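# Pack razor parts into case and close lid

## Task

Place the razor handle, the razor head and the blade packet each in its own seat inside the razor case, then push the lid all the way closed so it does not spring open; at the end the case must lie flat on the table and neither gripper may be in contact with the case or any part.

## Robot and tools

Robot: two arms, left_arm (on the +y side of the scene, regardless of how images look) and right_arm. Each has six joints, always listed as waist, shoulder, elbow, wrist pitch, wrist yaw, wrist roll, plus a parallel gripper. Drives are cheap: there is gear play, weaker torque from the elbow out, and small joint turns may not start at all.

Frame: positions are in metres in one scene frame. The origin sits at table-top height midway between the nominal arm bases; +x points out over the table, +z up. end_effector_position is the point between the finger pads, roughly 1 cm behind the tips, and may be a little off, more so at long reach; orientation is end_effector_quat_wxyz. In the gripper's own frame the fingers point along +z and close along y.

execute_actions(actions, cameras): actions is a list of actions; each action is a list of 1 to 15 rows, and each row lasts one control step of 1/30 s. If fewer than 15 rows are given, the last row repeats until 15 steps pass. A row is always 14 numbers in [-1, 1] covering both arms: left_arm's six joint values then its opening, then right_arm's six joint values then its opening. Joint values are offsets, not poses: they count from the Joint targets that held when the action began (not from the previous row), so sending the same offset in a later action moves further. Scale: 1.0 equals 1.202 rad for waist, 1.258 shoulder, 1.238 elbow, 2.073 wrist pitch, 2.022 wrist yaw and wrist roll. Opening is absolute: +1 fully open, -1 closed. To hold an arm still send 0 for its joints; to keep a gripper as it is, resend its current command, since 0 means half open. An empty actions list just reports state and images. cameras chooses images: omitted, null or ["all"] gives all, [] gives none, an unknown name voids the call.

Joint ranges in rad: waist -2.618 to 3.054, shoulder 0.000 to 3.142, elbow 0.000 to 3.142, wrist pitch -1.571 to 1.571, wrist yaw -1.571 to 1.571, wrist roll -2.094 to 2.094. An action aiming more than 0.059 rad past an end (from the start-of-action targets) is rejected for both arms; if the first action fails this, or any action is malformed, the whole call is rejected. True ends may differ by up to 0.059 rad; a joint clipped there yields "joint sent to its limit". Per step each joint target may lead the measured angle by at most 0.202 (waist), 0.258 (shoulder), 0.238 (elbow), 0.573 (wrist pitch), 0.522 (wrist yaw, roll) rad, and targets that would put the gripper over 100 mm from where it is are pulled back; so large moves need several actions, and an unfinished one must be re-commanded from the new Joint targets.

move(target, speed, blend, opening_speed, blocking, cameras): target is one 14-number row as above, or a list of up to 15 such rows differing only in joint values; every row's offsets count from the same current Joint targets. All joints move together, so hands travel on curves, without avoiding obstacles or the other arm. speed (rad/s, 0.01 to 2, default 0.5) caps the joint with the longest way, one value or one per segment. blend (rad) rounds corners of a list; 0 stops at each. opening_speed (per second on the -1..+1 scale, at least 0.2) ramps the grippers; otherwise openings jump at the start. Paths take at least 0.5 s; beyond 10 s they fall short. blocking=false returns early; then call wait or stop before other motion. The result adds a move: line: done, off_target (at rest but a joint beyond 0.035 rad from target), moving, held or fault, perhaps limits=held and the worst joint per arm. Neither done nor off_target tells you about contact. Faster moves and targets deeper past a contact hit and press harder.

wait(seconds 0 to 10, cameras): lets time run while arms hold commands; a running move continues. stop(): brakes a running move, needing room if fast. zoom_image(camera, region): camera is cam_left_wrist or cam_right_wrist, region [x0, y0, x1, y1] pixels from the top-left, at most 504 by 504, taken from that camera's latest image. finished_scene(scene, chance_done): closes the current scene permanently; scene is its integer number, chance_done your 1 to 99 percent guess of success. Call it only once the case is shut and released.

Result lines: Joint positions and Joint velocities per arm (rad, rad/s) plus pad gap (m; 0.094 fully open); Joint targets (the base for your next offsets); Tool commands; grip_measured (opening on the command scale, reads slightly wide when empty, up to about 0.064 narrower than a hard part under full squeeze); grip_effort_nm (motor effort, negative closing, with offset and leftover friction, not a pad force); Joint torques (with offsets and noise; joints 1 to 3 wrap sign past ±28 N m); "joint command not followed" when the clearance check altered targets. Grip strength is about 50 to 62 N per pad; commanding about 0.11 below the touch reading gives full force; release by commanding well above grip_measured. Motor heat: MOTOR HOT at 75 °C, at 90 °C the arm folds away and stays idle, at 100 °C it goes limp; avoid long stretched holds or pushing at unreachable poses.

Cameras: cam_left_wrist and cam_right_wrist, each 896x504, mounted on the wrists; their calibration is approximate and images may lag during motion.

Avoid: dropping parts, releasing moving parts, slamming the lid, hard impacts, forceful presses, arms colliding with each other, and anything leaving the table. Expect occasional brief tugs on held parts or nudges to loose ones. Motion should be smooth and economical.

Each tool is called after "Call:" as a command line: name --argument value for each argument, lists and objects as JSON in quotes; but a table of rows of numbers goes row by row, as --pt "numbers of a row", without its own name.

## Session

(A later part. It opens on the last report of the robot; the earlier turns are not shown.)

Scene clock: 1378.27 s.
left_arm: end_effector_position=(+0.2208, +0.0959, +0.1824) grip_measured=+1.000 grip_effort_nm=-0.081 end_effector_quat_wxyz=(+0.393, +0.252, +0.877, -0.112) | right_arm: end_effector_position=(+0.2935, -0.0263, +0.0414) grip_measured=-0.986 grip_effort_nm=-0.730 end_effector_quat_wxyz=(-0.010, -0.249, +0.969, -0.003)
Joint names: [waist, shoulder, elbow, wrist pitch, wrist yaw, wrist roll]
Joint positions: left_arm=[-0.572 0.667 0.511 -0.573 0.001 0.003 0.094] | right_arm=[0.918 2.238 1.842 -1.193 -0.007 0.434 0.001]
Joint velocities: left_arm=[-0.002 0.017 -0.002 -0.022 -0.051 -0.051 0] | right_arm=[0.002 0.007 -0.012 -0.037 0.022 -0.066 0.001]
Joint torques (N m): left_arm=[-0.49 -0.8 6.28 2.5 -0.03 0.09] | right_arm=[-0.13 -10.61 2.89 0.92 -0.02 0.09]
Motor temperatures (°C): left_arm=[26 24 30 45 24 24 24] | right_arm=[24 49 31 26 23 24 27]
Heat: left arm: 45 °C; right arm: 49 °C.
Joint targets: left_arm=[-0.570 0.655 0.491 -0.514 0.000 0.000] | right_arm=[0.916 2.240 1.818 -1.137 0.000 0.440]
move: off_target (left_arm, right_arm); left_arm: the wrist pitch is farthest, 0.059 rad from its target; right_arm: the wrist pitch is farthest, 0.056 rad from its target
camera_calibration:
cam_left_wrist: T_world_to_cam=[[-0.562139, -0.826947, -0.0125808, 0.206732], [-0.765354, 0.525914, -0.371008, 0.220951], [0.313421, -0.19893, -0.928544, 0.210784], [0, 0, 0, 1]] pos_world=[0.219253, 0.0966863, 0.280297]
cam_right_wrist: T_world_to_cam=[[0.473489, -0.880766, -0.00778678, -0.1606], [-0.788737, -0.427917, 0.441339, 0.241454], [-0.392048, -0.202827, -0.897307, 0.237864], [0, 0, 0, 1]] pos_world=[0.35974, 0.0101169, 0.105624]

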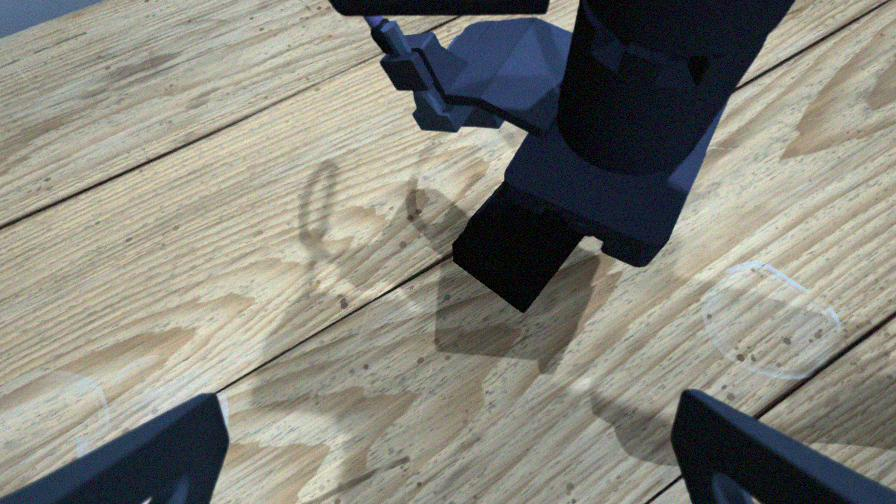

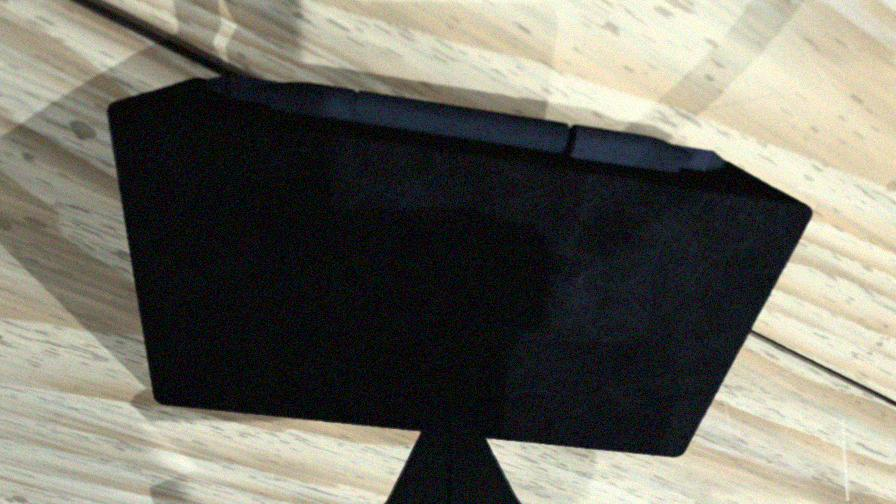

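Call:
move --target '[0,0,0,0,0,0,1,0,0,-0.04,0.02,0,0,-1]' --cameras '[]' --speed 0.15

Call:
move --target '[0,0,0,0,0,0,1,0,0,-0.04,0.02,0,0,-1]' --cameras '["cam_left_wrist","cam_right_wrist"]' --speed 0.15

Call:
zoom_image --camera "cam_left_wrist" --region '[400, 120, 680, 340]'

Scene clock: 1385.43 s.
left_arm: end_effector_position=(+0.2208, +0.0959, +0.1824) grip_measured=+1.000 grip_effort_nm=-0.076 end_effector_quat_wxyz=(+0.393, +0.252, +0.877, -0.112) | right_arm: end_effector_position=(+0.2932, -0.0266, +0.0398) grip_measured=-0.986 grip_effort_nm=-0.725 end_effector_quat_wxyz=(-0.003, -0.249, +0.969, +0.002)
Joint names: [waist, shoulder, elbow, wrist pitch, wrist yaw, wrist roll]
Joint positions: left_arm=[-0.572 0.667 0.511 -0.573 0.001 0.003 0.094] | right_arm=[0.918 2.22 1.805 -1.158 -0.007 0.434 0.001]
Joint velocities: left_arm=[0.002 -0.002 -0.012 -0.007 0.022 -0.022 0] | right_arm=[0.012 -0.012 -0.022 -0.007 -0.022 0.007 0.001]
Joint torques (N m): left_arm=[-0.5 -0.81 6.26 2.54 -0.02 0.06] | right_arm=[-0.12 -9.07 1.91 1.03 -0.03 0.09]
Motor temperatures (°C): left_arm=[26 24 30 45 24 24 24] | right_arm=[24 48 30 26 23 24 27]
Heat: left arm: 45 °C; right arm: 48 °C.
Joint targets: left_arm=[-0.570 0.655 0.491 -0.514 0.000 0.000] | right_arm=[0.916 2.240 1.768 -1.096 0.000 0.440]
move: off_target (left_arm, right_arm); left_arm: the wrist pitch is farthest, 0.059 rad from its target; right_arm: the wrist pitch is farthest, 0.062 rad from its target
No camera images: "cameras" was empty.

Scene clock: 1386.20 s.
left_arm: end_effector_position=(+0.2208, +0.0959, +0.1824) grip_measured=+1.000 grip_effort_nm=-0.076 end_effector_quat_wxyz=(+0.393, +0.252, +0.877, -0.112) | right_arm: end_effector_position=(+0.2928, -0.0272, +0.0391) grip_measured=-0.986 grip_effort_nm=-0.730 end_effector_quat_wxyz=(+0.005, -0.249, +0.969, +0.009)
Joint names: [waist, shoulder, elbow, wrist pitch, wrist yaw, wrist roll]
Joint positions: left_arm=[-0.572 0.667 0.511 -0.573 0.001 0.003 0.094] | right_arm=[0.918 2.195 1.762 -1.118 -0.007 0.434 0.001]
Joint velocities: left_arm=[-0.012 0.012 0.012 -0.022 0.037 -0.037 0] | right_arm=[0.007 -0.002 0.002 -0.051 0.007 -0.022 0]
Joint torques (N m): left_arm=[-0.49 -0.85 6.23 2.55 0 0.07] | right_arm=[-0.1 -7.06 1.18 1.09 -0.02 0.1]
Motor temperatures (°C): left_arm=[26 24 30 45 24 24 24] | right_arm=[24 48 30 26 23 24 27]
Heat: left arm: 45 °C; right arm: 48 °C.
Joint targets: left_arm=[-0.570 0.655 0.491 -0.514 0.000 0.000] | right_arm=[0.916 2.240 1.719 -1.054 0.000 0.440]
move: off_target (left_arm, right_arm); left_arm: the wrist pitch is farthest, 0.059 rad from its target; right_arm: the wrist pitch is farthest, 0.063 rad from its target
camera_calibration:
cam_left_wrist: T_world_to_cam=[[-0.562139, -0.826947, -0.0125808, 0.206732], [-0.765354, 0.525914, -0.371008, 0.220951], [0.313421, -0.19893, -0.928544, 0.210784], [0, 0, 0, 1]] pos_world=[0.219253, 0.0966863, 0.280297]
cam_right_wrist: T_world_to_cam=[[0.473852, -0.880271, -0.0242276, -0.160555], [-0.798409, -0.441067, 0.409881, 0.245263], [-0.371492, -0.174879, -0.911817, 0.230637], [0, 0, 0, 1]] pos_world=[0.357579, 0.00717851, 0.10588]

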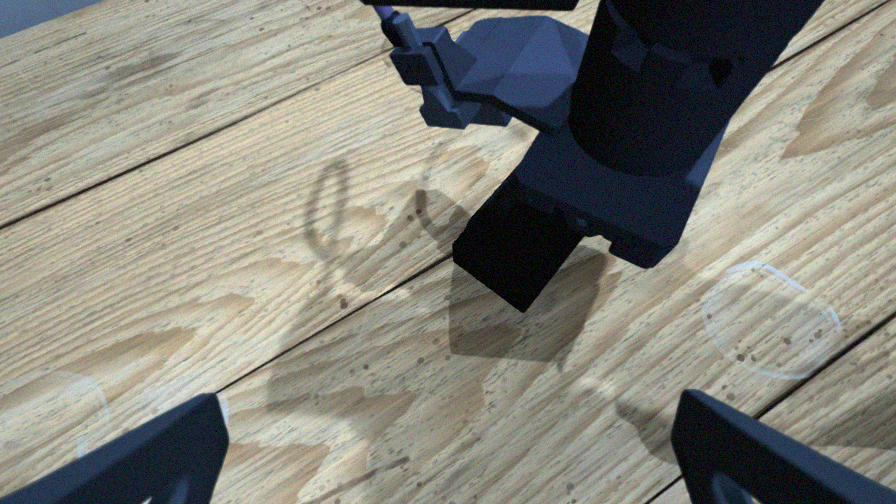

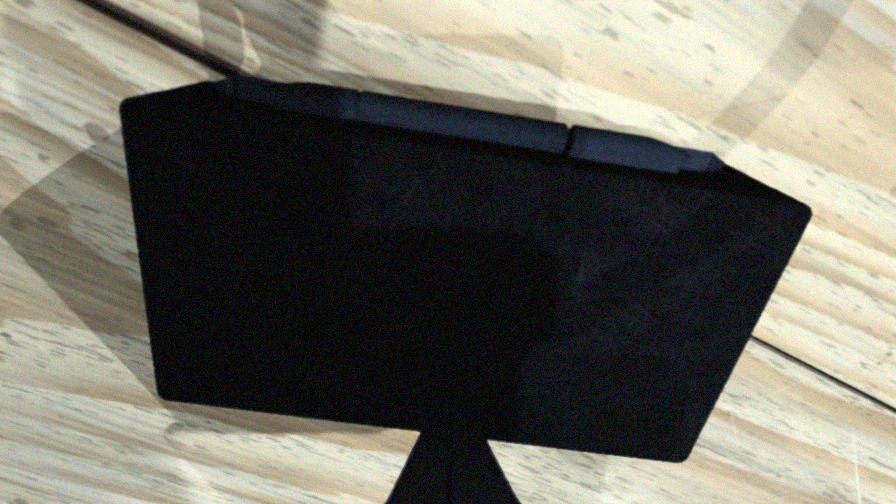

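Scaled by 1.800 from the camera's 896x504 image, which has a finer 1280x720 frame.

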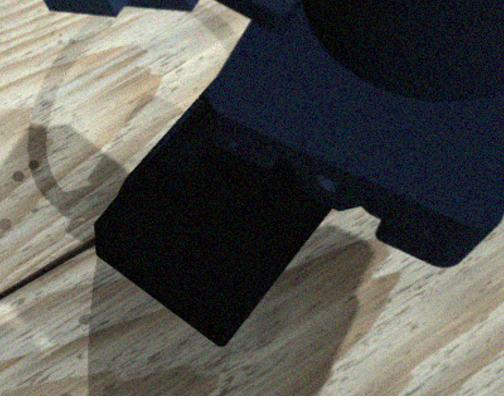

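Call:
move --target '[0,0,0,0,0,0,1,0,0.025,-0.03,0.01,0,0,-1]' --cameras '[]' --speed 0.15

Call:
move --target '[0,0,0,0,0,0,1,0,0.025,-0.03,0.01,0,0,-1]' --cameras '["cam_left_wrist"]' --speed 0.15

Call:
zoom_image --camera "cam_left_wrist" --region '[400, 120, 680, 340]'

Scene clock: 1394.57 s.
left_arm: end_effector_position=(+0.2208, +0.0959, +0.1824) grip_measured=+1.000 grip_effort_nm=-0.076 end_effector_quat_wxyz=(+0.393, +0.252, +0.877, -0.112) | right_arm: end_effector_position=(+0.2927, -0.0273, +0.0382) grip_measured=-0.986 grip_effort_nm=-0.730 end_effector_quat_wxyz=(+0.009, -0.249, +0.968, +0.012)
Joint names: [waist, shoulder, elbow, wrist pitch, wrist yaw, wrist roll]
Joint positions: left_arm=[-0.572 0.667 0.511 -0.573 0.001 0.003 0.094] | right_arm=[0.918 2.185 1.74 -1.096 -0.007 0.434 0.001]
Joint velocities: left_arm=[-0.017 -0.007 -0.002 -0.022 -0.051 -0.037 0] | right_arm=[0.007 -0.002 -0.002 0.066 -0.051 -0.007 -0.001]
Joint torques (N m): left_arm=[-0.49 -0.91 6.19 2.5 -0.02 0.06] | right_arm=[-0.09 -3.7 0.02 1.12 -0.02 0.09]
Motor temperatures (°C): left_arm=[26 24 30 45 24 24 24] | right_arm=[24 46 30 26 23 24 27]
Heat: left arm: 45 °C; right arm: 46 °C.
Joint targets: left_arm=[-0.570 0.655 0.491 -0.514 0.000 0.000] | right_arm=[0.916 2.271 1.682 -1.034 0.000 0.440]
move: off_target (left_arm, right_arm); left_arm: the wrist pitch is farthest, 0.059 rad from its target; right_arm: the shoulder is farthest, 0.087 rad from its target
No camera images: "cameras" was empty.

Scene clock: 1395.27 s.
left_arm: end_effector_position=(+0.2208, +0.0959, +0.1824) grip_measured=+1.000 grip_effort_nm=-0.081 end_effector_quat_wxyz=(+0.393, +0.252, +0.877, -0.112) | right_arm: end_effector_position=(+0.2924, -0.0278, +0.0372) grip_measured=-0.986 grip_effort_nm=-0.730 end_effector_quat_wxyz=(+0.011, -0.249, +0.968, +0.014)
Joint names: [waist, shoulder, elbow, wrist pitch, wrist yaw, wrist roll]
Joint positions: left_arm=[-0.572 0.667 0.511 -0.573 0.001 0.003 0.094] | right_arm=[0.918 2.178 1.726 -1.084 -0.007 0.434 0.001]
Joint velocities: left_arm=[0.002 -0.002 0.002 -0.051 0.037 -0.066 0] | right_arm=[-0.007 -0.007 0.002 0.007 0.051 -0.11 0]
Joint torques (N m): left_arm=[-0.44 -0.81 6.19 2.52 0 0.08] | right_arm=[-0.13 -0.87 -0.99 1.21 -0.02 0.09]
Motor temperatures (°C): left_arm=[26 24 30 45 24 24 24] | right_arm=[24 46 30 26 23 24 27]
Heat: left arm: 45 °C; right arm: 46 °C.
Joint targets: left_arm=[-0.570 0.655 0.491 -0.514 0.000 0.000] | right_arm=[0.916 2.303 1.645 -1.013 0.000 0.440]
move: off_target (left_arm, right_arm); left_arm: the wrist pitch is farthest, 0.059 rad from its target; right_arm: the shoulder is farthest, 0.124 rad from its target
camera_calibration:
cam_left_wrist: T_world_to_cam=[[-0.562139, -0.826947, -0.0125808, 0.206732], [-0.765354, 0.525914, -0.371008, 0.220951], [0.313421, -0.19893, -0.928544, 0.210784], [0, 0, 0, 1]] pos_world=[0.219253, 0.0966863, 0.280297]
Images, in order (width x height): cam_left_wrist 896x504.

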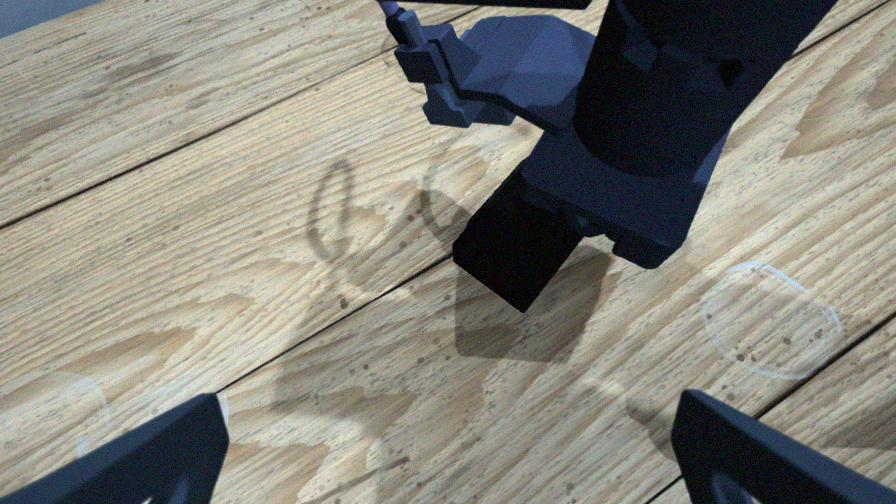

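Scaled by 1.800 from the camera's 896x504 image, which has a finer 1280x720 frame.

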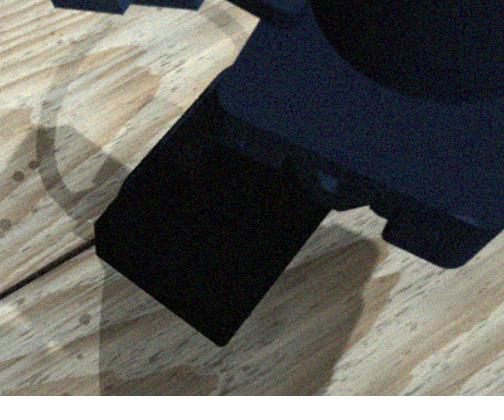

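Call:
move --target '[0,0,0,0,0,0,1,0,0.03,-0.03,0.01,0,0,-1]' --cameras '[]' --speed 0.15

Call:
move --target '[0,0,0,0,0,0,1,0,0.03,-0.03,0.01,0,0,-1]' --cameras '["cam_right_wrist"]' --speed 0.15

Scene clock: 1405.30 s.
left_arm: end_effector_position=(+0.2208, +0.0959, +0.1824) grip_measured=+1.000 grip_effort_nm=-0.076 end_effector_quat_wxyz=(+0.393, +0.252, +0.877, -0.112) | right_arm: end_effector_position=(+0.2919, -0.0283, +0.0359) grip_measured=-0.986 grip_effort_nm=-0.735 end_effector_quat_wxyz=(+0.013, -0.249, +0.968, +0.015)
Joint names: [waist, shoulder, elbow, wrist pitch, wrist yaw, wrist roll]
Joint positions: left_arm=[-0.572 0.667 0.511 -0.573 0.001 0.003 0.094] | right_arm=[0.918 2.172 1.711 -1.07 -0.007 0.434 0.001]
Joint velocities: left_arm=[0.002 -0.002 -0.012 0.007 0.022 0.007 0] | right_arm=[-0.017 0.007 -0.007 -0.022 -0.051 -0.022 0]
Joint torques (N m): left_arm=[-0.57 -0.85 6.2 2.54 0 0.1] | right_arm=[-0.1 1.7 -3.06 1.29 -0.01 0.09]
Motor temperatures (°C): left_arm=[26 24 30 45 24 24 24] | right_arm=[24 44 29 26 23 24 27]
Heat: left arm: 45 °C; right arm: 44 °C.
Joint targets: left_arm=[-0.570 0.655 0.491 -0.514 0.000 0.000] | right_arm=[0.916 2.341 1.608 -0.992 0.000 0.440]
move: off_target (left_arm, right_arm); left_arm: the wrist pitch is farthest, 0.059 rad from its target; right_arm: the shoulder is farthest, 0.168 rad from its target
No camera images: "cameras" was empty.

Scene clock: 1406.00 s.
left_arm: end_effector_position=(+0.2208, +0.0959, +0.1824) grip_measured=+1.000 grip_effort_nm=-0.076 end_effector_quat_wxyz=(+0.393, +0.252, +0.877, -0.112) | right_arm: end_effector_position=(+0.2918, -0.0285, +0.0352) grip_measured=-0.986 grip_effort_nm=-0.720 end_effector_quat_wxyz=(+0.013, -0.249, +0.968, +0.015)
Joint names: [waist, shoulder, elbow, wrist pitch, wrist yaw, wrist roll]
Joint positions: left_arm=[-0.572 0.667 0.511 -0.573 0.001 0.003 0.094] | right_arm=[0.918 2.172 1.708 -1.067 -0.007 0.434 0.001]
Joint velocities: left_arm=[-0.027 0.007 -0.007 0.007 -0.007 -0.007 0] | right_arm=[-0.002 -0.017 -0.022 0.022 -0.037 0.051 0]
Joint torques (N m): left_arm=[-0.46 -0.77 6.24 2.52 0 0.08] | right_arm=[-0.08 2.54 -4.56 1.33 -0.03 0.08]
Motor temperatures (°C): left_arm=[26 24 30 45 24 24 24] | right_arm=[24 44 29 26 23 24 27]
Heat: left arm: 45 °C; right arm: 44 °C.
Joint targets: left_arm=[-0.570 0.655 0.491 -0.514 0.000 0.000] | right_arm=[0.917 2.351 1.589 -0.984 0.000 0.439]
move: off_target (left_arm, right_arm); left_arm: the wrist pitch is farthest, 0.059 rad from its target; right_arm: the shoulder is farthest, 0.206 rad from its target
camera_calibration:
cam_right_wrist: T_world_to_cam=[[0.474189, -0.879813, -0.0327643, -0.161128], [-0.803155, -0.447518, 0.393281, 0.247322], [-0.360676, -0.160175, -0.918834, 0.223975], [0, 0, 0, 1]] pos_world=[0.355825, 0.00479367, 0.103249]
Images, in order (width x height): cam_right_wrist 896x504.

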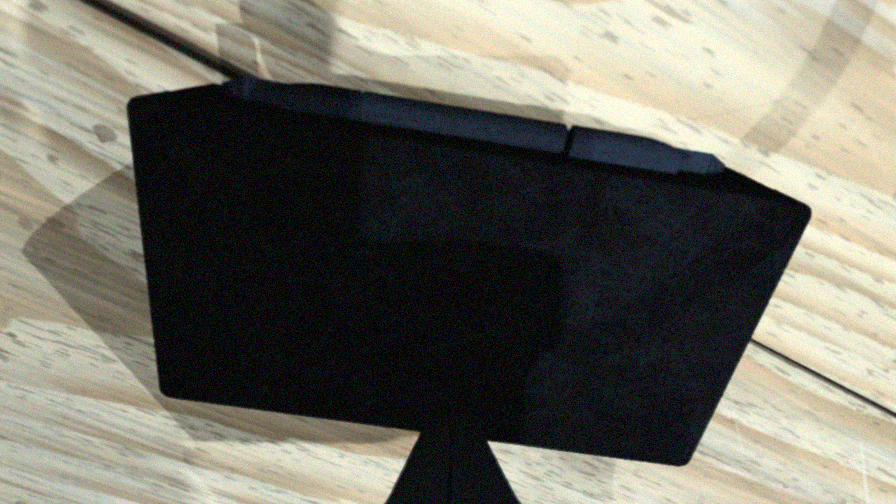

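Call:
move --pt "0 0 0 0 0 0 1 0 -0.12 0.095 -0.04 0 0 -1" --pt "0 0 0 0 0 0 1 0 -0.12 0.26 -0.12 0 0 -1" --pt "0 0 0 0 0 0 1 -0.2 -0.30 0.2 -0.0 0 0 -1" --cameras '["cam_left_wrist","cam_right_wrist"]' --speed 0.4

Call:
zoom_image --camera "cam_left_wrist" --region '[430, 110, 650, 330]'

Scene clock: 1415.93 s.
left_arm: end_effector_position=(+0.2208, +0.0959, +0.1824) grip_measured=+1.000 grip_effort_nm=-0.076 end_effector_quat_wxyz=(+0.393, +0.252, +0.877, -0.112) | right_arm: end_effector_position=(+0.4053, -0.0713, +0.1482) grip_measured=-0.986 grip_effort_nm=-0.725 end_effector_quat_wxyz=(+0.151, -0.125, +0.976, +0.099)
Joint names: [waist, shoulder, elbow, wrist pitch, wrist yaw, wrist roll]
Joint positions: left_arm=[-0.572 0.667 0.511 -0.573 0.001 0.003 0.094] | right_arm=[0.668 2.01 1.848 -1.046 -0.007 0.434 0.001]
Joint velocities: left_arm=[-0.007 -0.012 -0.007 -0.007 0.022 -0.037 0] | right_arm=[-0.017 -0.017 -0.012 -0.066 0.007 0.066 0]
Joint torques (N m): left_arm=[-0.54 -0.91 6.17 2.5 0 0.05] | right_arm=[0.31 -12.36 4.66 1.65 -0.02 0.08]
Motor temperatures (°C): left_arm=[26 24 30 45 24 24 24] | right_arm=[24 43 30 27 23 24 27]
Heat: left arm: 45 °C; right arm: 43 °C.
Joint targets: left_arm=[-0.570 0.655 0.491 -0.514 0.000 0.000] | right_arm=[0.676 1.973 1.836 -0.984 0.000 0.439]
move: off_target (left_arm, right_arm); left_arm: the wrist pitch is farthest, 0.059 rad from its target; right_arm: the wrist pitch is farthest, 0.062 rad from its target
camera_calibration:
cam_left_wrist: T_world_to_cam=[[-0.562139, -0.826947, -0.0125808, 0.206732], [-0.765354, 0.525914, -0.371008, 0.220951], [0.313421, -0.19893, -0.928544, 0.210784], [0, 0, 0, 1]] pos_world=[0.219253, 0.0966863, 0.280297]
cam_right_wrist: T_world_to_cam=[[0.26698, -0.949101, -0.167118, -0.149959], [-0.952065, -0.286628, 0.10685, 0.389145], [-0.149312, 0.130581, -0.98013, 0.306002], [0, 0, 0, 1]] pos_world=[0.456217, -0.0707448, 0.23328]

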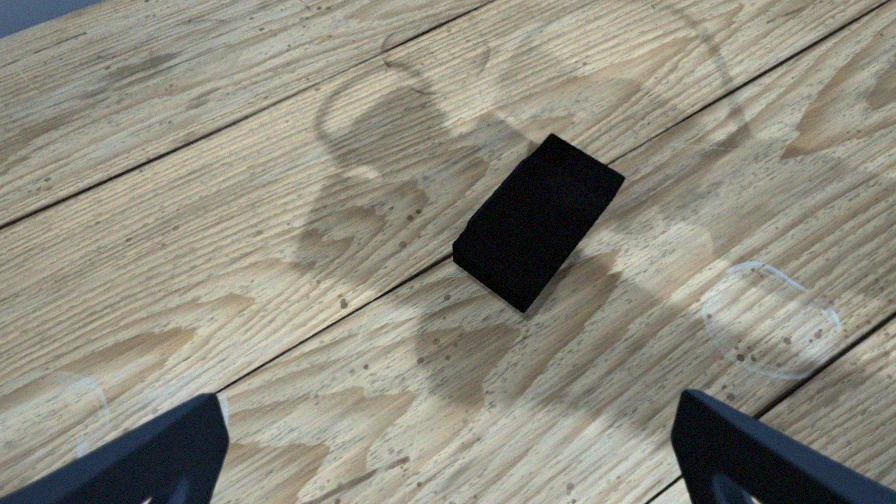

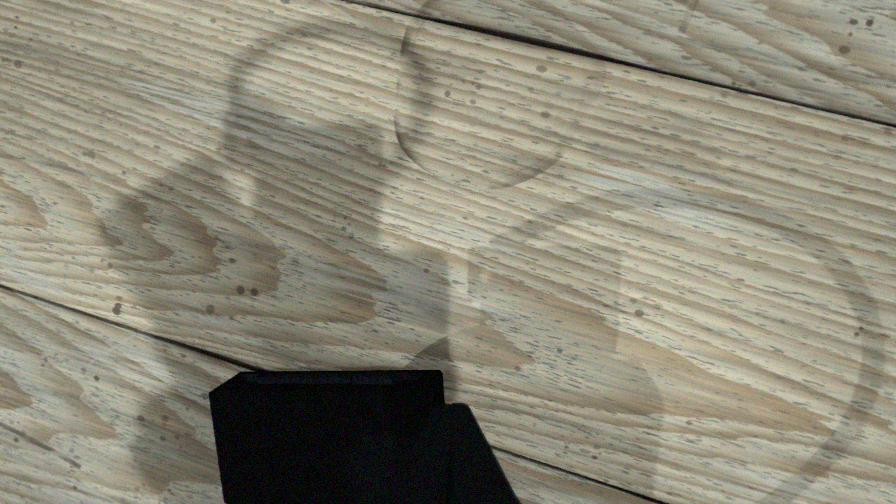

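Scaled by 2.291 from the camera's 896x504 image, which has a finer 1280x720 frame.

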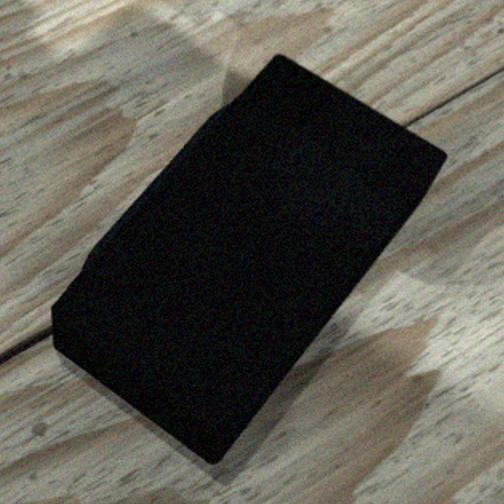

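Call:
move --pt "0 0 0 0 0 0 1 0.2 0.1 0.2 -0.13 0 0 -1" --pt "0 0 0 0 0 0 1 0.2 0.212 0.119 -0.148 0 0 -1" --pt "0 0 0 0 0 0 1 0.2 0.212 0.033 -0.103 0 0 -1" --cameras '["cam_right_wrist"]' --speed 0.4

Call:
move --target '[0,0,0,0,0,0,1,0,0,-0.024,0.0144,0,0,-1]' --cameras '[]' --speed 0.15

Call:
move --target '[0,0,0,0,0,0,1,0,0,-0.016,0.0096,0,0,-1]' --cameras '[]' --speed 0.15

Call:
move --target '[0,0,0,0,0,0,1,0,0,-0.016,0.0096,0,0,-1]' --cameras '[]' --speed 0.15

Scene clock: 1441.37 s.
left_arm: end_effector_position=(+0.2208, +0.0959, +0.1824) grip_measured=+1.000 grip_effort_nm=-0.076 end_effector_quat_wxyz=(+0.393, +0.252, +0.877, -0.112) | right_arm: end_effector_position=(+0.2914, -0.0240, +0.0472) grip_measured=-0.986 grip_effort_nm=-0.730 end_effector_quat_wxyz=(-0.014, -0.252, +0.967, -0.008)
Joint names: [waist, shoulder, elbow, wrist pitch, wrist yaw, wrist roll]
Joint positions: left_arm=[-0.572 0.667 0.511 -0.573 0.001 0.003 0.094] | right_arm=[0.925 2.251 1.884 -1.236 -0.006 0.434 0.001]
Joint velocities: left_arm=[0.007 -0.022 -0.007 0.037 0.007 -0.007 0] | right_arm=[-0.012 0.002 -0.012 -0.022 0.051 -0.022 -0.001]
Joint torques (N m): left_arm=[-0.53 -0.91 6.27 2.53 0.01 0.05] | right_arm=[-0.34 -11.82 4.19 0.75 -0.01 0.07]
Motor temperatures (°C): left_arm=[26 24 30 45 24 24 24] | right_arm=[24 46 30 28 23 24 27]
Heat: left arm: 45 °C; right arm: 46 °C.
Joint targets: left_arm=[-0.570 0.655 0.491 -0.514 0.000 0.000] | right_arm=[0.917 2.240 1.877 -1.197 0.000 0.439]
move: off_target (left_arm, right_arm); left_arm: the wrist pitch is farthest, 0.059 rad from its target; right_arm: the wrist pitch is farthest, 0.039 rad from its target
camera_calibration:
cam_right_wrist: T_world_to_cam=[[0.480237, -0.877138, -0.00113718, -0.159796], [-0.78276, -0.429149, 0.450685, 0.23601], [-0.395801, -0.215546, -0.892682, 0.24319], [0, 0, 0, 1]] pos_world=[0.357734, 0.0135393, 0.110544]
Images, in order (width x height): cam_right_wrist 896x504.

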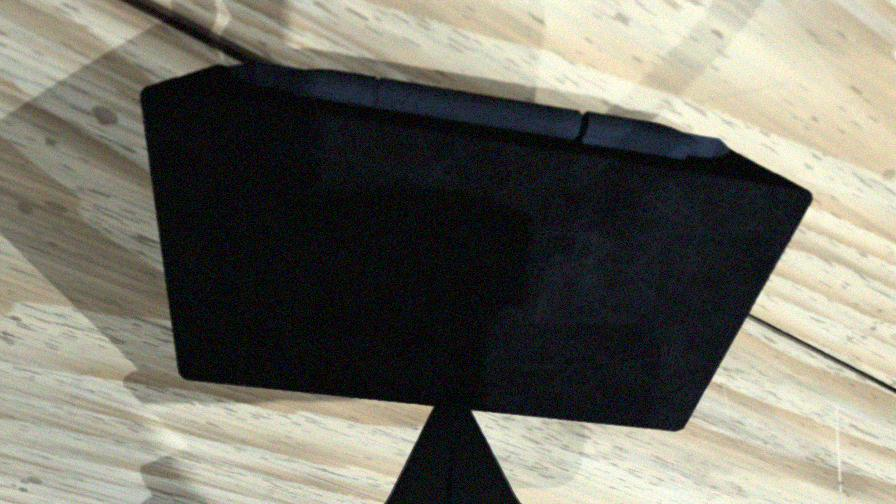

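Scene clock: 1442.07 s.
left_arm: end_effector_position=(+0.2208, +0.0959, +0.1824) grip_measured=+1.000 grip_effort_nm=-0.081 end_effector_quat_wxyz=(+0.393, +0.252, +0.877, -0.112) | right_arm: end_effector_position=(+0.2907, -0.0250, +0.0414) grip_measured=-0.986 grip_effort_nm=-0.725 end_effector_quat_wxyz=(-0.015, -0.252, +0.967, -0.008)
Joint names: [waist, shoulder, elbow, wrist pitch, wrist yaw, wrist roll]
Joint positions: left_arm=[-0.572 0.667 0.511 -0.573 0.001 0.003 0.094] | right_arm=[0.925 2.251 1.861 -1.215 -0.006 0.434 0.001]
Joint velocities: left_arm=[0.007 0.002 0.002 0.007 -0.022 -0.007 0] | right_arm=[-0.007 -0.017 0.017 0.081 -0.051 0.007 0]
Joint torques (N m): left_arm=[-0.57 -0.83 6.28 2.53 -0.02 0.07] | right_arm=[-0.34 -11.64 3.63 0.84 -0.02 0.07]
Motor temperatures (°C): left_arm=[26 24 30 45 24 24 24] | right_arm=[24 46 30 28 23 24 27]
Heat: left arm: 45 °C; right arm: 46 °C.
Joint targets: left_arm=[-0.570 0.655 0.491 -0.514 0.000 0.000] | right_arm=[0.917 2.240 1.847 -1.168 0.000 0.439]
move: off_target (left_arm, right_arm); left_arm: the wrist pitch is farthest, 0.059 rad from its target; right_arm: the wrist pitch is farthest, 0.047 rad from its target
No camera images: "cameras" was empty.

Scene clock: 1442.77 s.
left_arm: end_effector_position=(+0.2208, +0.0959, +0.1824) grip_measured=+1.000 grip_effort_nm=-0.076 end_effector_quat_wxyz=(+0.393, +0.252, +0.877, -0.112) | right_arm: end_effector_position=(+0.2904, -0.0254, +0.0401) grip_measured=-0.986 grip_effort_nm=-0.720 end_effector_quat_wxyz=(-0.015, -0.252, +0.967, -0.008)
Joint names: [waist, shoulder, elbow, wrist pitch, wrist yaw, wrist roll]
Joint positions: left_arm=[-0.572 0.667 0.511 -0.573 0.001 0.003 0.094] | right_arm=[0.925 2.249 1.854 -1.208 -0.006 0.434 0.001]
Joint velocities: left_arm=[0.007 0.017 -0.007 -0.051 0.022 -0.022 0] | right_arm=[-0.012 -0.007 -0.012 0.081 0.051 0.007 0]
Joint torques (N m): left_arm=[-0.46 -0.92 6.32 2.52 -0.01 0.07] | right_arm=[-0.29 -11.48 2.61 0.95 -0.01 0.07]
Motor temperatures (°C): left_arm=[26 24 30 45 24 24 24] | right_arm=[24 46 30 28 23 24 27]
Heat: left arm: 45 °C; right arm: 46 °C.
Joint targets: left_arm=[-0.570 0.655 0.491 -0.514 0.000 0.000] | right_arm=[0.917 2.240 1.828 -1.148 0.000 0.439]
move: off_target (left_arm, right_arm); left_arm: the wrist pitch is farthest, 0.059 rad from its target; right_arm: the wrist pitch is farthest, 0.060 rad from its target
No camera images: "cameras" was empty.

Scene clock: 1443.47 s.
left_arm: end_effector_position=(+0.2208, +0.0959, +0.1824) grip_measured=+1.000 grip_effort_nm=-0.076 end_effector_quat_wxyz=(+0.393, +0.252, +0.877, -0.112) | right_arm: end_effector_position=(+0.2904, -0.0254, +0.0397) grip_measured=-0.986 grip_effort_nm=-0.730 end_effector_quat_wxyz=(-0.011, -0.252, +0.968, -0.005)
Joint names: [waist, shoulder, elbow, wrist pitch, wrist yaw, wrist roll]
Joint positions: left_arm=[-0.572 0.667 0.511 -0.573 0.001 0.003 0.094] | right_arm=[0.925 2.24 1.837 -1.192 -0.006 0.434 0.001]
Joint velocities: left_arm=[-0.032 -0.002 -0.007 -0.022 -0.037 -0.037 0] | right_arm=[-0.017 0.007 0.002 -0.037 -0.051 -0.022 0]
Joint torques (N m): left_arm=[-0.58 -0.8 6.22 2.52 -0.03 0.08] | right_arm=[-0.36 -10.66 2.37 0.98 -0.01 0.07]
Motor temperatures (°C): left_arm=[26 24 30 45 24 24 24] | right_arm=[24 46 30 28 23 24 27]
Heat: left arm: 45 °C; right arm: 46 °C.
Joint targets: left_arm=[-0.570 0.655 0.491 -0.514 0.000 0.000] | right_arm=[0.917 2.240 1.808 -1.128 0.000 0.439]
move: off_target (left_arm, right_arm); left_arm: the wrist pitch is farthest, 0.059 rad from its target; right_arm: the wrist pitch is farthest, 0.063 rad from its target
No camera images: "cameras" was empty.

Call:
move --pt "0 0 0 0 0 0 1 0 0 0.065 -0.04 0 0 -1" --pt "0 0 0 0 0 0 1 0.048 0.0568 0.16 -0.0628 0 0 -1" --pt "0 0 0 0 0 0 1 0.048 0.0568 0.110 -0.0328 0 0 -1" --cameras '["cam_right_wrist"]' --speed 0.3

Scene clock: 1477.53 s.
left_arm: end_effector_position=(+0.2208, +0.0959, +0.1824) grip_measured=+1.000 grip_effort_nm=-0.071 end_effector_quat_wxyz=(+0.393, +0.252, +0.877, -0.112) | right_arm: end_effector_position=(+0.2820, +0.0056, +0.0421) grip_measured=-0.986 grip_effort_nm=-0.725 end_effector_quat_wxyz=(-0.002, -0.282, +0.959, +0.003)
Joint names: [waist, shoulder, elbow, wrist pitch, wrist yaw, wrist roll]
Joint positions: left_arm=[-0.572 0.667 0.511 -0.573 0.001 0.003 0.094] | right_arm=[0.981 2.304 1.955 -1.221 -0.007 0.428 0.001]
Joint velocities: left_arm=[-0.007 -0.007 0.002 0.022 0.022 -0.066 0] | right_arm=[-0.007 0.002 0.002 -0.037 -0.037 0.051 0]
Joint torques (N m): left_arm=[-0.49 -0.91 6.26 2.53 -0.02 0.06] | right_arm=[0.01 -10.81 4 0.65 0 0.08]
Motor temperatures (°C): left_arm=[26 24 30 45 24 24 24] | right_arm=[24 46 29 27 23 24 27]
Heat: left arm: 45 °C; right arm: 46 °C.
Joint targets: left_arm=[-0.570 0.655 0.491 -0.514 0.000 0.000] | right_arm=[0.974 2.311 1.944 -1.196 0.000 0.439]
move: off_target (left_arm); left_arm: the wrist pitch is farthest, 0.059 rad from its target
camera_calibration:
cam_right_wrist: T_world_to_cam=[[0.53324, -0.845806, -0.0163534, -0.143802], [-0.761983, -0.488611, 0.425019, 0.239212], [-0.367474, -0.214176, -0.905037, 0.233825], [0, 0, 0, 1]] pos_world=[0.344881, 0.0453331, 0.107599]
Images, in order (width x height): cam_right_wrist 896x504.

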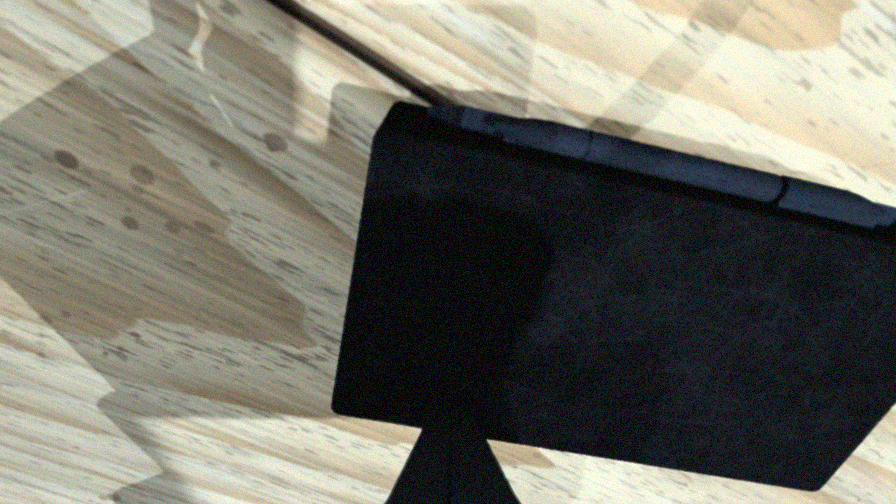

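Good spot at left front end. Press in steps.

Call:
move --target '[0,0,0,0,0,0,1,0,0,-0.06,0.02,0,0,-1]' --cameras '[]' --speed 0.15

Call:
move --target '[0,0,0,0,0,0,1,0,0.05,-0.06,0.01,0,0,-1]' --cameras '[]' --speed 0.15

Call:
move --target '[0,0,0,0,0,0,1,0,0.08,-0.07,0.01,0,0,-1]' --cameras '["cam_right_wrist"]' --speed 0.15

Scene clock: 1484.40 s.
left_arm: end_effector_position=(+0.2208, +0.0959, +0.1824) grip_measured=+1.000 grip_effort_nm=-0.076 end_effector_quat_wxyz=(+0.393, +0.252, +0.877, -0.112) | right_arm: end_effector_position=(+0.2813, +0.0045, +0.0390) grip_measured=-0.986 grip_effort_nm=-0.725 end_effector_quat_wxyz=(+0.003, -0.282, +0.959, +0.008)
Joint names: [waist, shoulder, elbow, wrist pitch, wrist yaw, wrist roll]
Joint positions: left_arm=[-0.572 0.667 0.511 -0.573 0.001 0.003 0.094] | right_arm=[0.981 2.284 1.909 -1.181 -0.007 0.428 0.001]
Joint velocities: left_arm=[0.017 0.007 -0.002 -0.007 -0.037 -0.037 0] | right_arm=[0.002 -0.012 0.002 -0.037 -0.125 -0.022 -0.001]
Joint torques (N m): left_arm=[-0.46 -0.83 6.17 2.5 -0.03 0.07] | right_arm=[0.01 -9.07 1.58 0.72 0 0.07]
Motor temperatures (°C): left_arm=[26 24 30 45 24 24 24] | right_arm=[24 45 29 26 23 24 27]
Heat: left arm: 45 °C; right arm: 45 °C.
Joint targets: left_arm=[-0.570 0.655 0.491 -0.514 0.000 0.000] | right_arm=[0.974 2.311 1.870 -1.154 0.000 0.439]
move: off_target (left_arm, right_arm); left_arm: the wrist pitch is farthest, 0.059 rad from its target; right_arm: the elbow is farthest, 0.039 rad from its target
No camera images: "cameras" was empty.

Scene clock: 1485.20 s.
left_arm: end_effector_position=(+0.2208, +0.0959, +0.1824) grip_measured=+1.000 grip_effort_nm=-0.076 end_effector_quat_wxyz=(+0.393, +0.252, +0.877, -0.112) | right_arm: end_effector_position=(+0.2808, +0.0037, +0.0375) grip_measured=-0.986 grip_effort_nm=-0.725 end_effector_quat_wxyz=(+0.009, -0.282, +0.959, +0.013)
Joint names: [waist, shoulder, elbow, wrist pitch, wrist yaw, wrist roll]
Joint positions: left_arm=[-0.572 0.667 0.511 -0.573 0.001 0.003 0.094] | right_arm=[0.981 2.264 1.869 -1.146 -0.007 0.428 0.001]
Joint velocities: left_arm=[-0.002 -0.002 -0.022 -0.022 -0.081 -0.037 0] | right_arm=[-0.002 0.012 -0.017 -0.066 -0.022 -0.022 0]
Joint torques (N m): left_arm=[-0.59 -0.8 6.09 2.5 -0.01 0.1] | right_arm=[0.01 -2.7 -0.85 0.6 -0.01 0.07]
Motor temperatures (°C): left_arm=[26 24 30 45 24 24 24] | right_arm=[24 45 29 26 23 24 27]
Heat: left arm: 45 °C; right arm: 45 °C.
Joint targets: left_arm=[-0.570 0.655 0.491 -0.514 0.000 0.000] | right_arm=[0.974 2.374 1.795 -1.134 0.000 0.439]
move: off_target (left_arm, right_arm); left_arm: the wrist pitch is farthest, 0.059 rad from its target; right_arm: the shoulder is farthest, 0.110 rad from its target
No camera images: "cameras" was empty.

Scene clock: 1486.13 s.
left_arm: end_effector_position=(+0.2208, +0.0959, +0.1824) grip_measured=+1.000 grip_effort_nm=-0.081 end_effector_quat_wxyz=(+0.393, +0.252, +0.877, -0.112) | right_arm: end_effector_position=(+0.2804, +0.0032, +0.0357) grip_measured=-0.986 grip_effort_nm=-0.720 end_effector_quat_wxyz=(+0.010, -0.282, +0.959, +0.014)
Joint names: [waist, shoulder, elbow, wrist pitch, wrist yaw, wrist roll]
Joint positions: left_arm=[-0.572 0.667 0.511 -0.573 0.001 0.003 0.094] | right_arm=[0.981 2.26 1.854 -1.132 -0.007 0.428 0.001]
Joint velocities: left_arm=[-0.017 -0.032 0.002 -0.081 -0.022 -0.007 0] | right_arm=[-0.007 -0.012 -0.002 0.022 0.037 -0.007 0]
Joint torques (N m): left_arm=[-0.58 -0.83 6.26 2.53 -0.01 0.08] | right_arm=[0.05 0.75 -3.74 0.66 0 0.05]
Motor temperatures (°C): left_arm=[26 24 30 45 24 24 24] | right_arm=[24 45 29 26 23 24 27]
Heat: left arm: 45 °C; right arm: 45 °C.
Joint targets: left_arm=[-0.570 0.655 0.491 -0.514 0.000 0.000] | right_arm=[0.974 2.425 1.742 -1.116 0.000 0.436]
move: off_target (left_arm, right_arm); left_arm: the wrist pitch is farthest, 0.059 rad from its target; right_arm: the shoulder is farthest, 0.215 rad from its target
camera_calibration:
cam_right_wrist: T_world_to_cam=[[0.533644, -0.845178, -0.0299745, -0.144741], [-0.769154, -0.499768, 0.39829, 0.24258], [-0.351606, -0.18949, -0.91677, 0.222857], [0, 0, 0, 1]] pos_world=[0.342179, 0.0411309, 0.103353]
Images, in order (width x height): cam_right_wrist 896x504.

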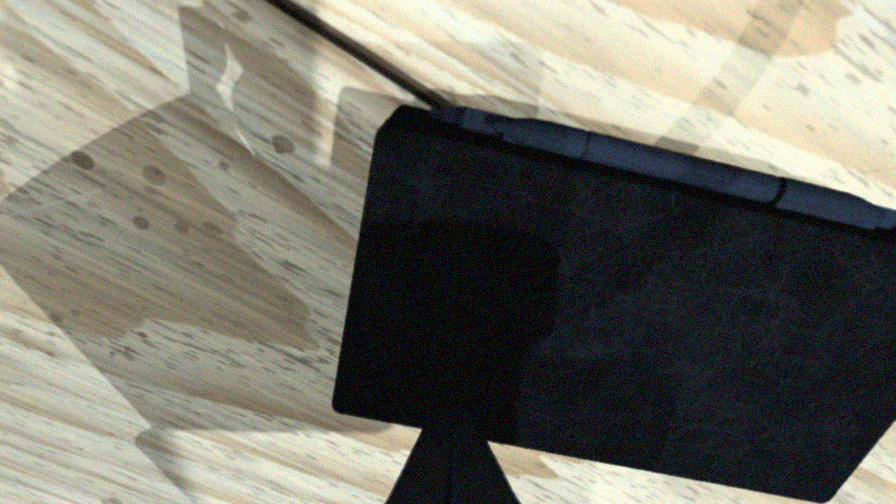

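Call:
move --pt "0 0 0 0 0 0 1 0 -0.0906 0.2246 -0.06 0 0 -1" --pt "0 0 0 0 0 0 1 -0.0965 -0.2059 0.0307 -0.014 0 0 -1" --pt "0 0 0 0 0 0 1 -0.0965 -0.2059 -0.0207 0.0077 0 0 -1" --cameras '["cam_right_wrist"]' --speed 0.3

Scene clock: 1501.23 s.
left_arm: end_effector_position=(+0.2208, +0.0959, +0.1824) grip_measured=+1.000 grip_effort_nm=-0.071 end_effector_quat_wxyz=(+0.393, +0.252, +0.877, -0.112) | right_arm: end_effector_position=(+0.3040, -0.0440, +0.0403) grip_measured=-0.987 grip_effort_nm=-0.711 end_effector_quat_wxyz=(-0.002, -0.231, +0.973, +0.009)
Joint names: [waist, shoulder, elbow, wrist pitch, wrist yaw, wrist roll]
Joint positions: left_arm=[-0.572 0.667 0.511 -0.573 0.001 0.003 0.094] | right_arm=[0.869 2.18 1.742 -1.126 -0.017 0.422 0.001]
Joint velocities: left_arm=[-0.002 0.002 -0.007 0.007 -0.022 0.066 0] | right_arm=[-0.007 -0.012 -0.007 -0.007 -0.022 -0.007 -0.001]
Joint torques (N m): left_arm=[-0.57 -0.87 6.2 2.51 -0.01 0.07] | right_arm=[-0.43 -11.45 2.61 0.69 0.11 0.04]
Motor temperatures (°C): left_arm=[26 24 30 45 24 24 24] | right_arm=[24 42 29 26 23 24 27]
Heat: left arm: 45 °C; right arm: 42 °C.
Joint targets: left_arm=[-0.570 0.655 0.491 -0.514 0.000 0.000] | right_arm=[0.858 2.166 1.716 -1.100 0.000 0.436]
move: off_target (left_arm); left_arm: the wrist pitch is farthest, 0.059 rad from its target
camera_calibration:
cam_right_wrist: T_world_to_cam=[[0.440861, -0.89716, -0.0272903, -0.171202], [-0.807954, -0.409902, 0.42331, 0.250041], [-0.390964, -0.164572, -0.905574, 0.239062], [0, 0, 0, 1]] pos_world=[0.370963, -0.0117607, 0.105971]
Images, in order (width x height): cam_right_wrist 896x504.

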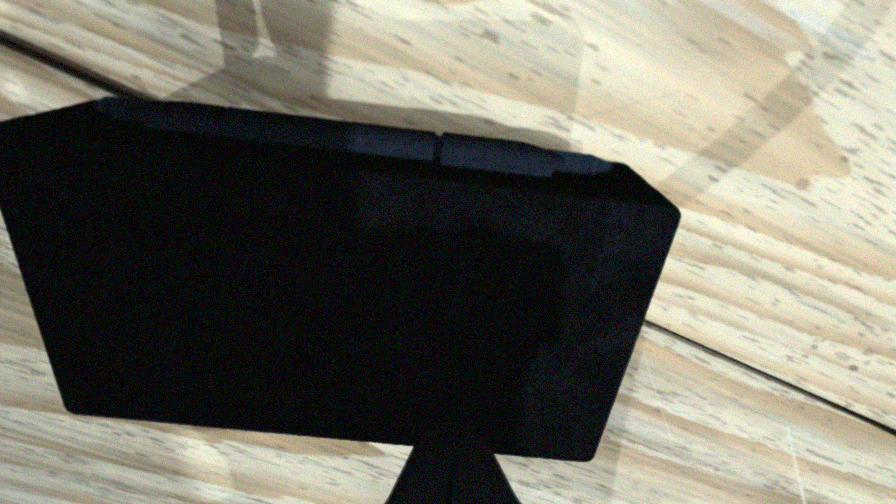

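Call:
move --target '[0,0,0,0,0,0,1,0,0.02,-0.07,0.015,0,0,-1]' --cameras '[]' --speed 0.15

Call:
move --target '[0,0,0,0,0,0,1,0,0.09,-0.09,0.01,0,0,-1]' --cameras '["cam_right_wrist"]' --speed 0.15

Scene clock: 1507.90 s.
left_arm: end_effector_position=(+0.2208, +0.0959, +0.1824) grip_measured=+1.000 grip_effort_nm=-0.085 end_effector_quat_wxyz=(+0.393, +0.252, +0.877, -0.112) | right_arm: end_effector_position=(+0.3035, -0.0446, +0.0389) grip_measured=-0.987 grip_effort_nm=-0.711 end_effector_quat_wxyz=(+0.011, -0.231, +0.973, +0.019)
Joint names: [waist, shoulder, elbow, wrist pitch, wrist yaw, wrist roll]
Joint positions: left_arm=[-0.572 0.667 0.511 -0.573 0.001 0.003 0.094] | right_arm=[0.869 2.145 1.679 -1.064 -0.017 0.422 0.001]
Joint velocities: left_arm=[-0.017 -0.022 -0.007 -0.007 0.095 -0.022 0] | right_arm=[-0.027 -0.012 -0.022 -0.037 0.037 -0.051 0.001]
Joint torques (N m): left_arm=[-0.55 -0.88 6.2 2.51 0.01 0.08] | right_arm=[-0.43 -6.56 0.7 0.46 0.11 0.05]
Motor temperatures (°C): left_arm=[26 24 30 46 24 24 24] | right_arm=[24 44 29 26 23 24 27]
Heat: left arm: 46 °C; right arm: 44 °C.
Joint targets: left_arm=[-0.570 0.655 0.491 -0.514 0.000 0.000] | right_arm=[0.858 2.191 1.629 -1.069 0.000 0.436]
move: off_target (left_arm, right_arm); left_arm: the wrist pitch is farthest, 0.059 rad from its target; right_arm: the elbow is farthest, 0.050 rad from its target
No camera images: "cameras" was empty.

Scene clock: 1508.97 s.
left_arm: end_effector_position=(+0.2208, +0.0959, +0.1824) grip_measured=+1.000 grip_effort_nm=-0.076 end_effector_quat_wxyz=(+0.393, +0.252, +0.877, -0.112) | right_arm: end_effector_position=(+0.3025, -0.0459, +0.0359) grip_measured=-0.987 grip_effort_nm=-0.711 end_effector_quat_wxyz=(+0.016, -0.231, +0.973, +0.023)
Joint names: [waist, shoulder, elbow, wrist pitch, wrist yaw, wrist roll]
Joint positions: left_arm=[-0.572 0.667 0.511 -0.573 0.001 0.003 0.094] | right_arm=[0.869 2.129 1.642 -1.031 -0.017 0.422 0.001]
Joint velocities: left_arm=[0.007 0.007 0.002 -0.022 0.037 -0.007 0] | right_arm=[0.007 -0.007 -0.007 -0.022 0.051 -0.007 0]
Joint torques (N m): left_arm=[-0.49 -0.92 6.24 2.54 -0.02 0.08] | right_arm=[-0.4 1.72 -4.29 0.47 0.08 0.04]
Motor temperatures (°C): left_arm=[26 24 30 46 24 24 24] | right_arm=[24 44 29 26 23 24 27]
Heat: left arm: 46 °C; right arm: 44 °C.
Joint targets: left_arm=[-0.570 0.655 0.491 -0.514 0.000 0.000] | right_arm=[0.859 2.294 1.525 -1.047 -0.001 0.436]
move: off_target (left_arm, right_arm); left_arm: the wrist pitch is farthest, 0.059 rad from its target; right_arm: the shoulder is farthest, 0.175 rad from its target
camera_calibration:
cam_right_wrist: T_world_to_cam=[[0.441933, -0.895844, -0.0464649, -0.171918], [-0.819694, -0.424324, 0.384773, 0.254142], [-0.364413, -0.131957, -0.921841, 0.228234], [0, 0, 0, 1]] pos_world=[0.367466, -0.0160563, 0.10462]
Images, in order (width x height): cam_right_wrist 896x504.

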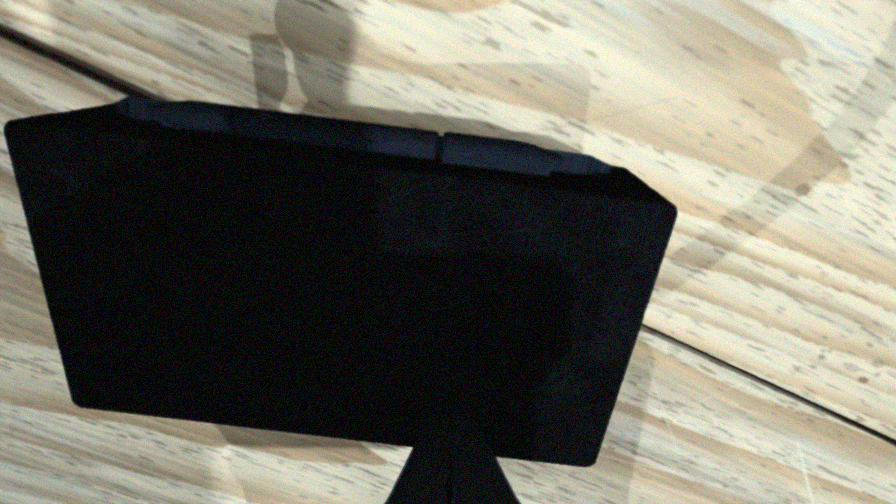

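Call:
move --pt "0 0 0 0 0 0 1 0 -0.11 0.12 -0.03 0 0 -1" --pt "0 0 0 0 0 0 1 0 -0.11 0.30 -0.12 0 0 -1" --pt "0 0 0 0 0 0 1 -0.2 -0.45 -0.1 0.1 0 0 -1" --cameras '["cam_left_wrist","cam_right_wrist"]' --speed 0.5

Call:
zoom_image --camera "cam_left_wrist" --region '[430, 110, 650, 330]'

Scene clock: 1517.37 s.
left_arm: end_effector_position=(+0.2208, +0.0959, +0.1824) grip_measured=+1.000 grip_effort_nm=-0.076 end_effector_quat_wxyz=(+0.393, +0.252, +0.877, -0.112) | right_arm: end_effector_position=(+0.3620, -0.1331, +0.1154) grip_measured=-0.987 grip_effort_nm=-0.716 end_effector_quat_wxyz=(+0.132, -0.099, +0.983, +0.086)
Joint names: [waist, shoulder, elbow, wrist pitch, wrist yaw, wrist roll]
Joint positions: left_arm=[-0.572 0.667 0.511 -0.573 0.001 0.003 0.094] | right_arm=[0.614 1.769 1.414 -0.9 -0.014 0.434 0.001]
Joint velocities: left_arm=[0.002 -0.002 0.017 -0.007 -0.051 -0.051 0] | right_arm=[-0.032 0.007 0.002 0.007 0.066 -0.007 0]
Joint torques (N m): left_arm=[-0.5 -0.9 6.17 2.51 -0.02 0.06] | right_arm=[-0.12 -10.69 4.31 1.58 0.06 0.04]
Motor temperatures (°C): left_arm=[26 24 30 46 24 24 24] | right_arm=[24 43 29 26 23 24 27]
Heat: left arm: 46 °C; right arm: 43 °C.
Joint targets: left_arm=[-0.570 0.655 0.491 -0.514 0.000 0.000] | right_arm=[0.618 1.728 1.401 -0.840 -0.001 0.436]
move: off_target (left_arm, right_arm); left_arm: the wrist pitch is farthest, 0.059 rad from its target; right_arm: the wrist pitch is farthest, 0.060 rad from its target
camera_calibration:
cam_left_wrist: T_world_to_cam=[[-0.562139, -0.826947, -0.0125808, 0.206732], [-0.765354, 0.525914, -0.371008, 0.220951], [0.313421, -0.19893, -0.928544, 0.210784], [0, 0, 0, 1]] pos_world=[0.219253, 0.0966863, 0.280297]
cam_right_wrist: T_world_to_cam=[[0.210936, -0.965386, -0.153415, -0.185988], [-0.960177, -0.234046, 0.152588, 0.338339], [-0.183213, 0.115119, -0.97631, 0.285307], [0, 0, 0, 1]] pos_world=[0.416369, -0.133207, 0.198388]

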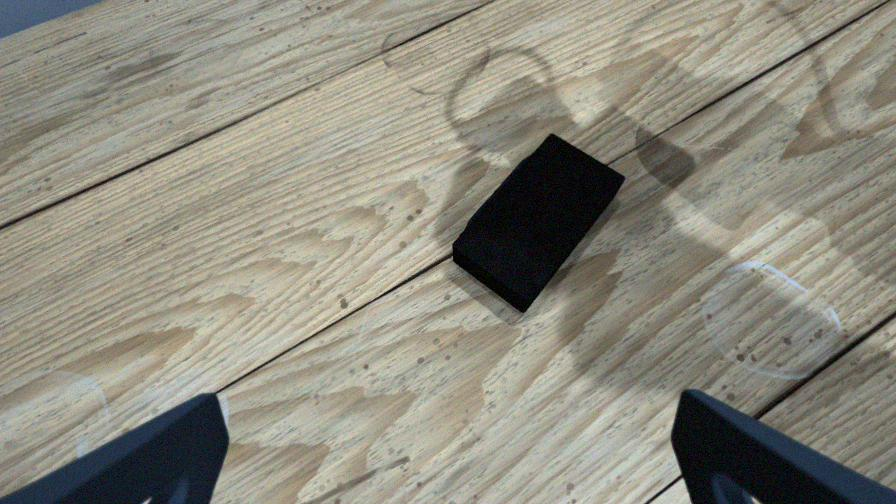

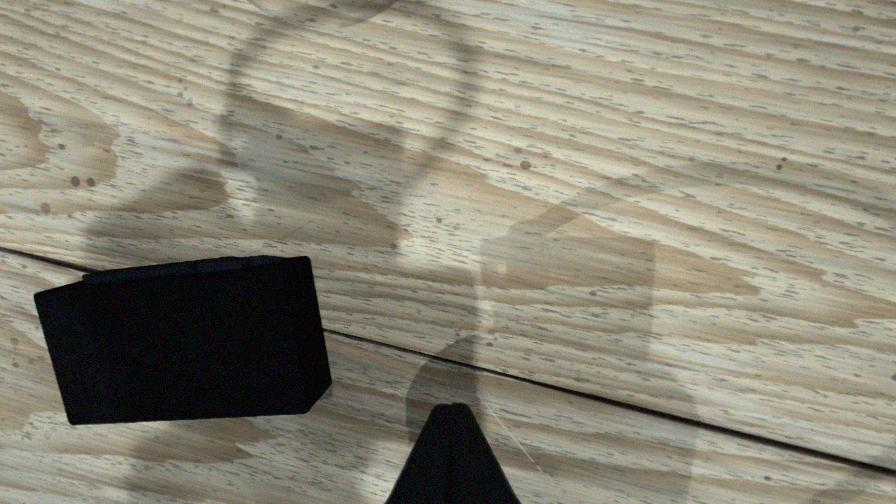

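Scaled by 2.291 from the camera's 896x504 image, which has a finer 1280x720 frame.

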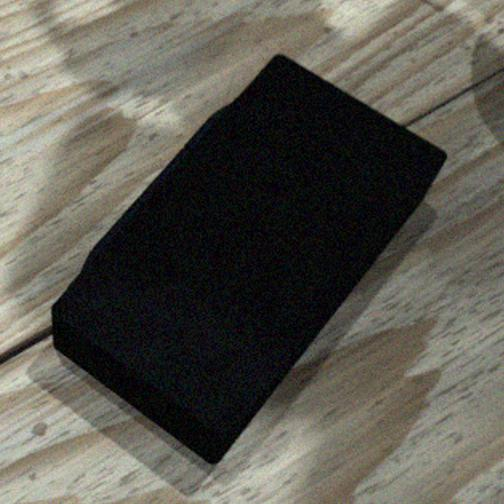

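Call:
finished_scene --scene 1 --chance_done 60

The scene is finished: the task was done.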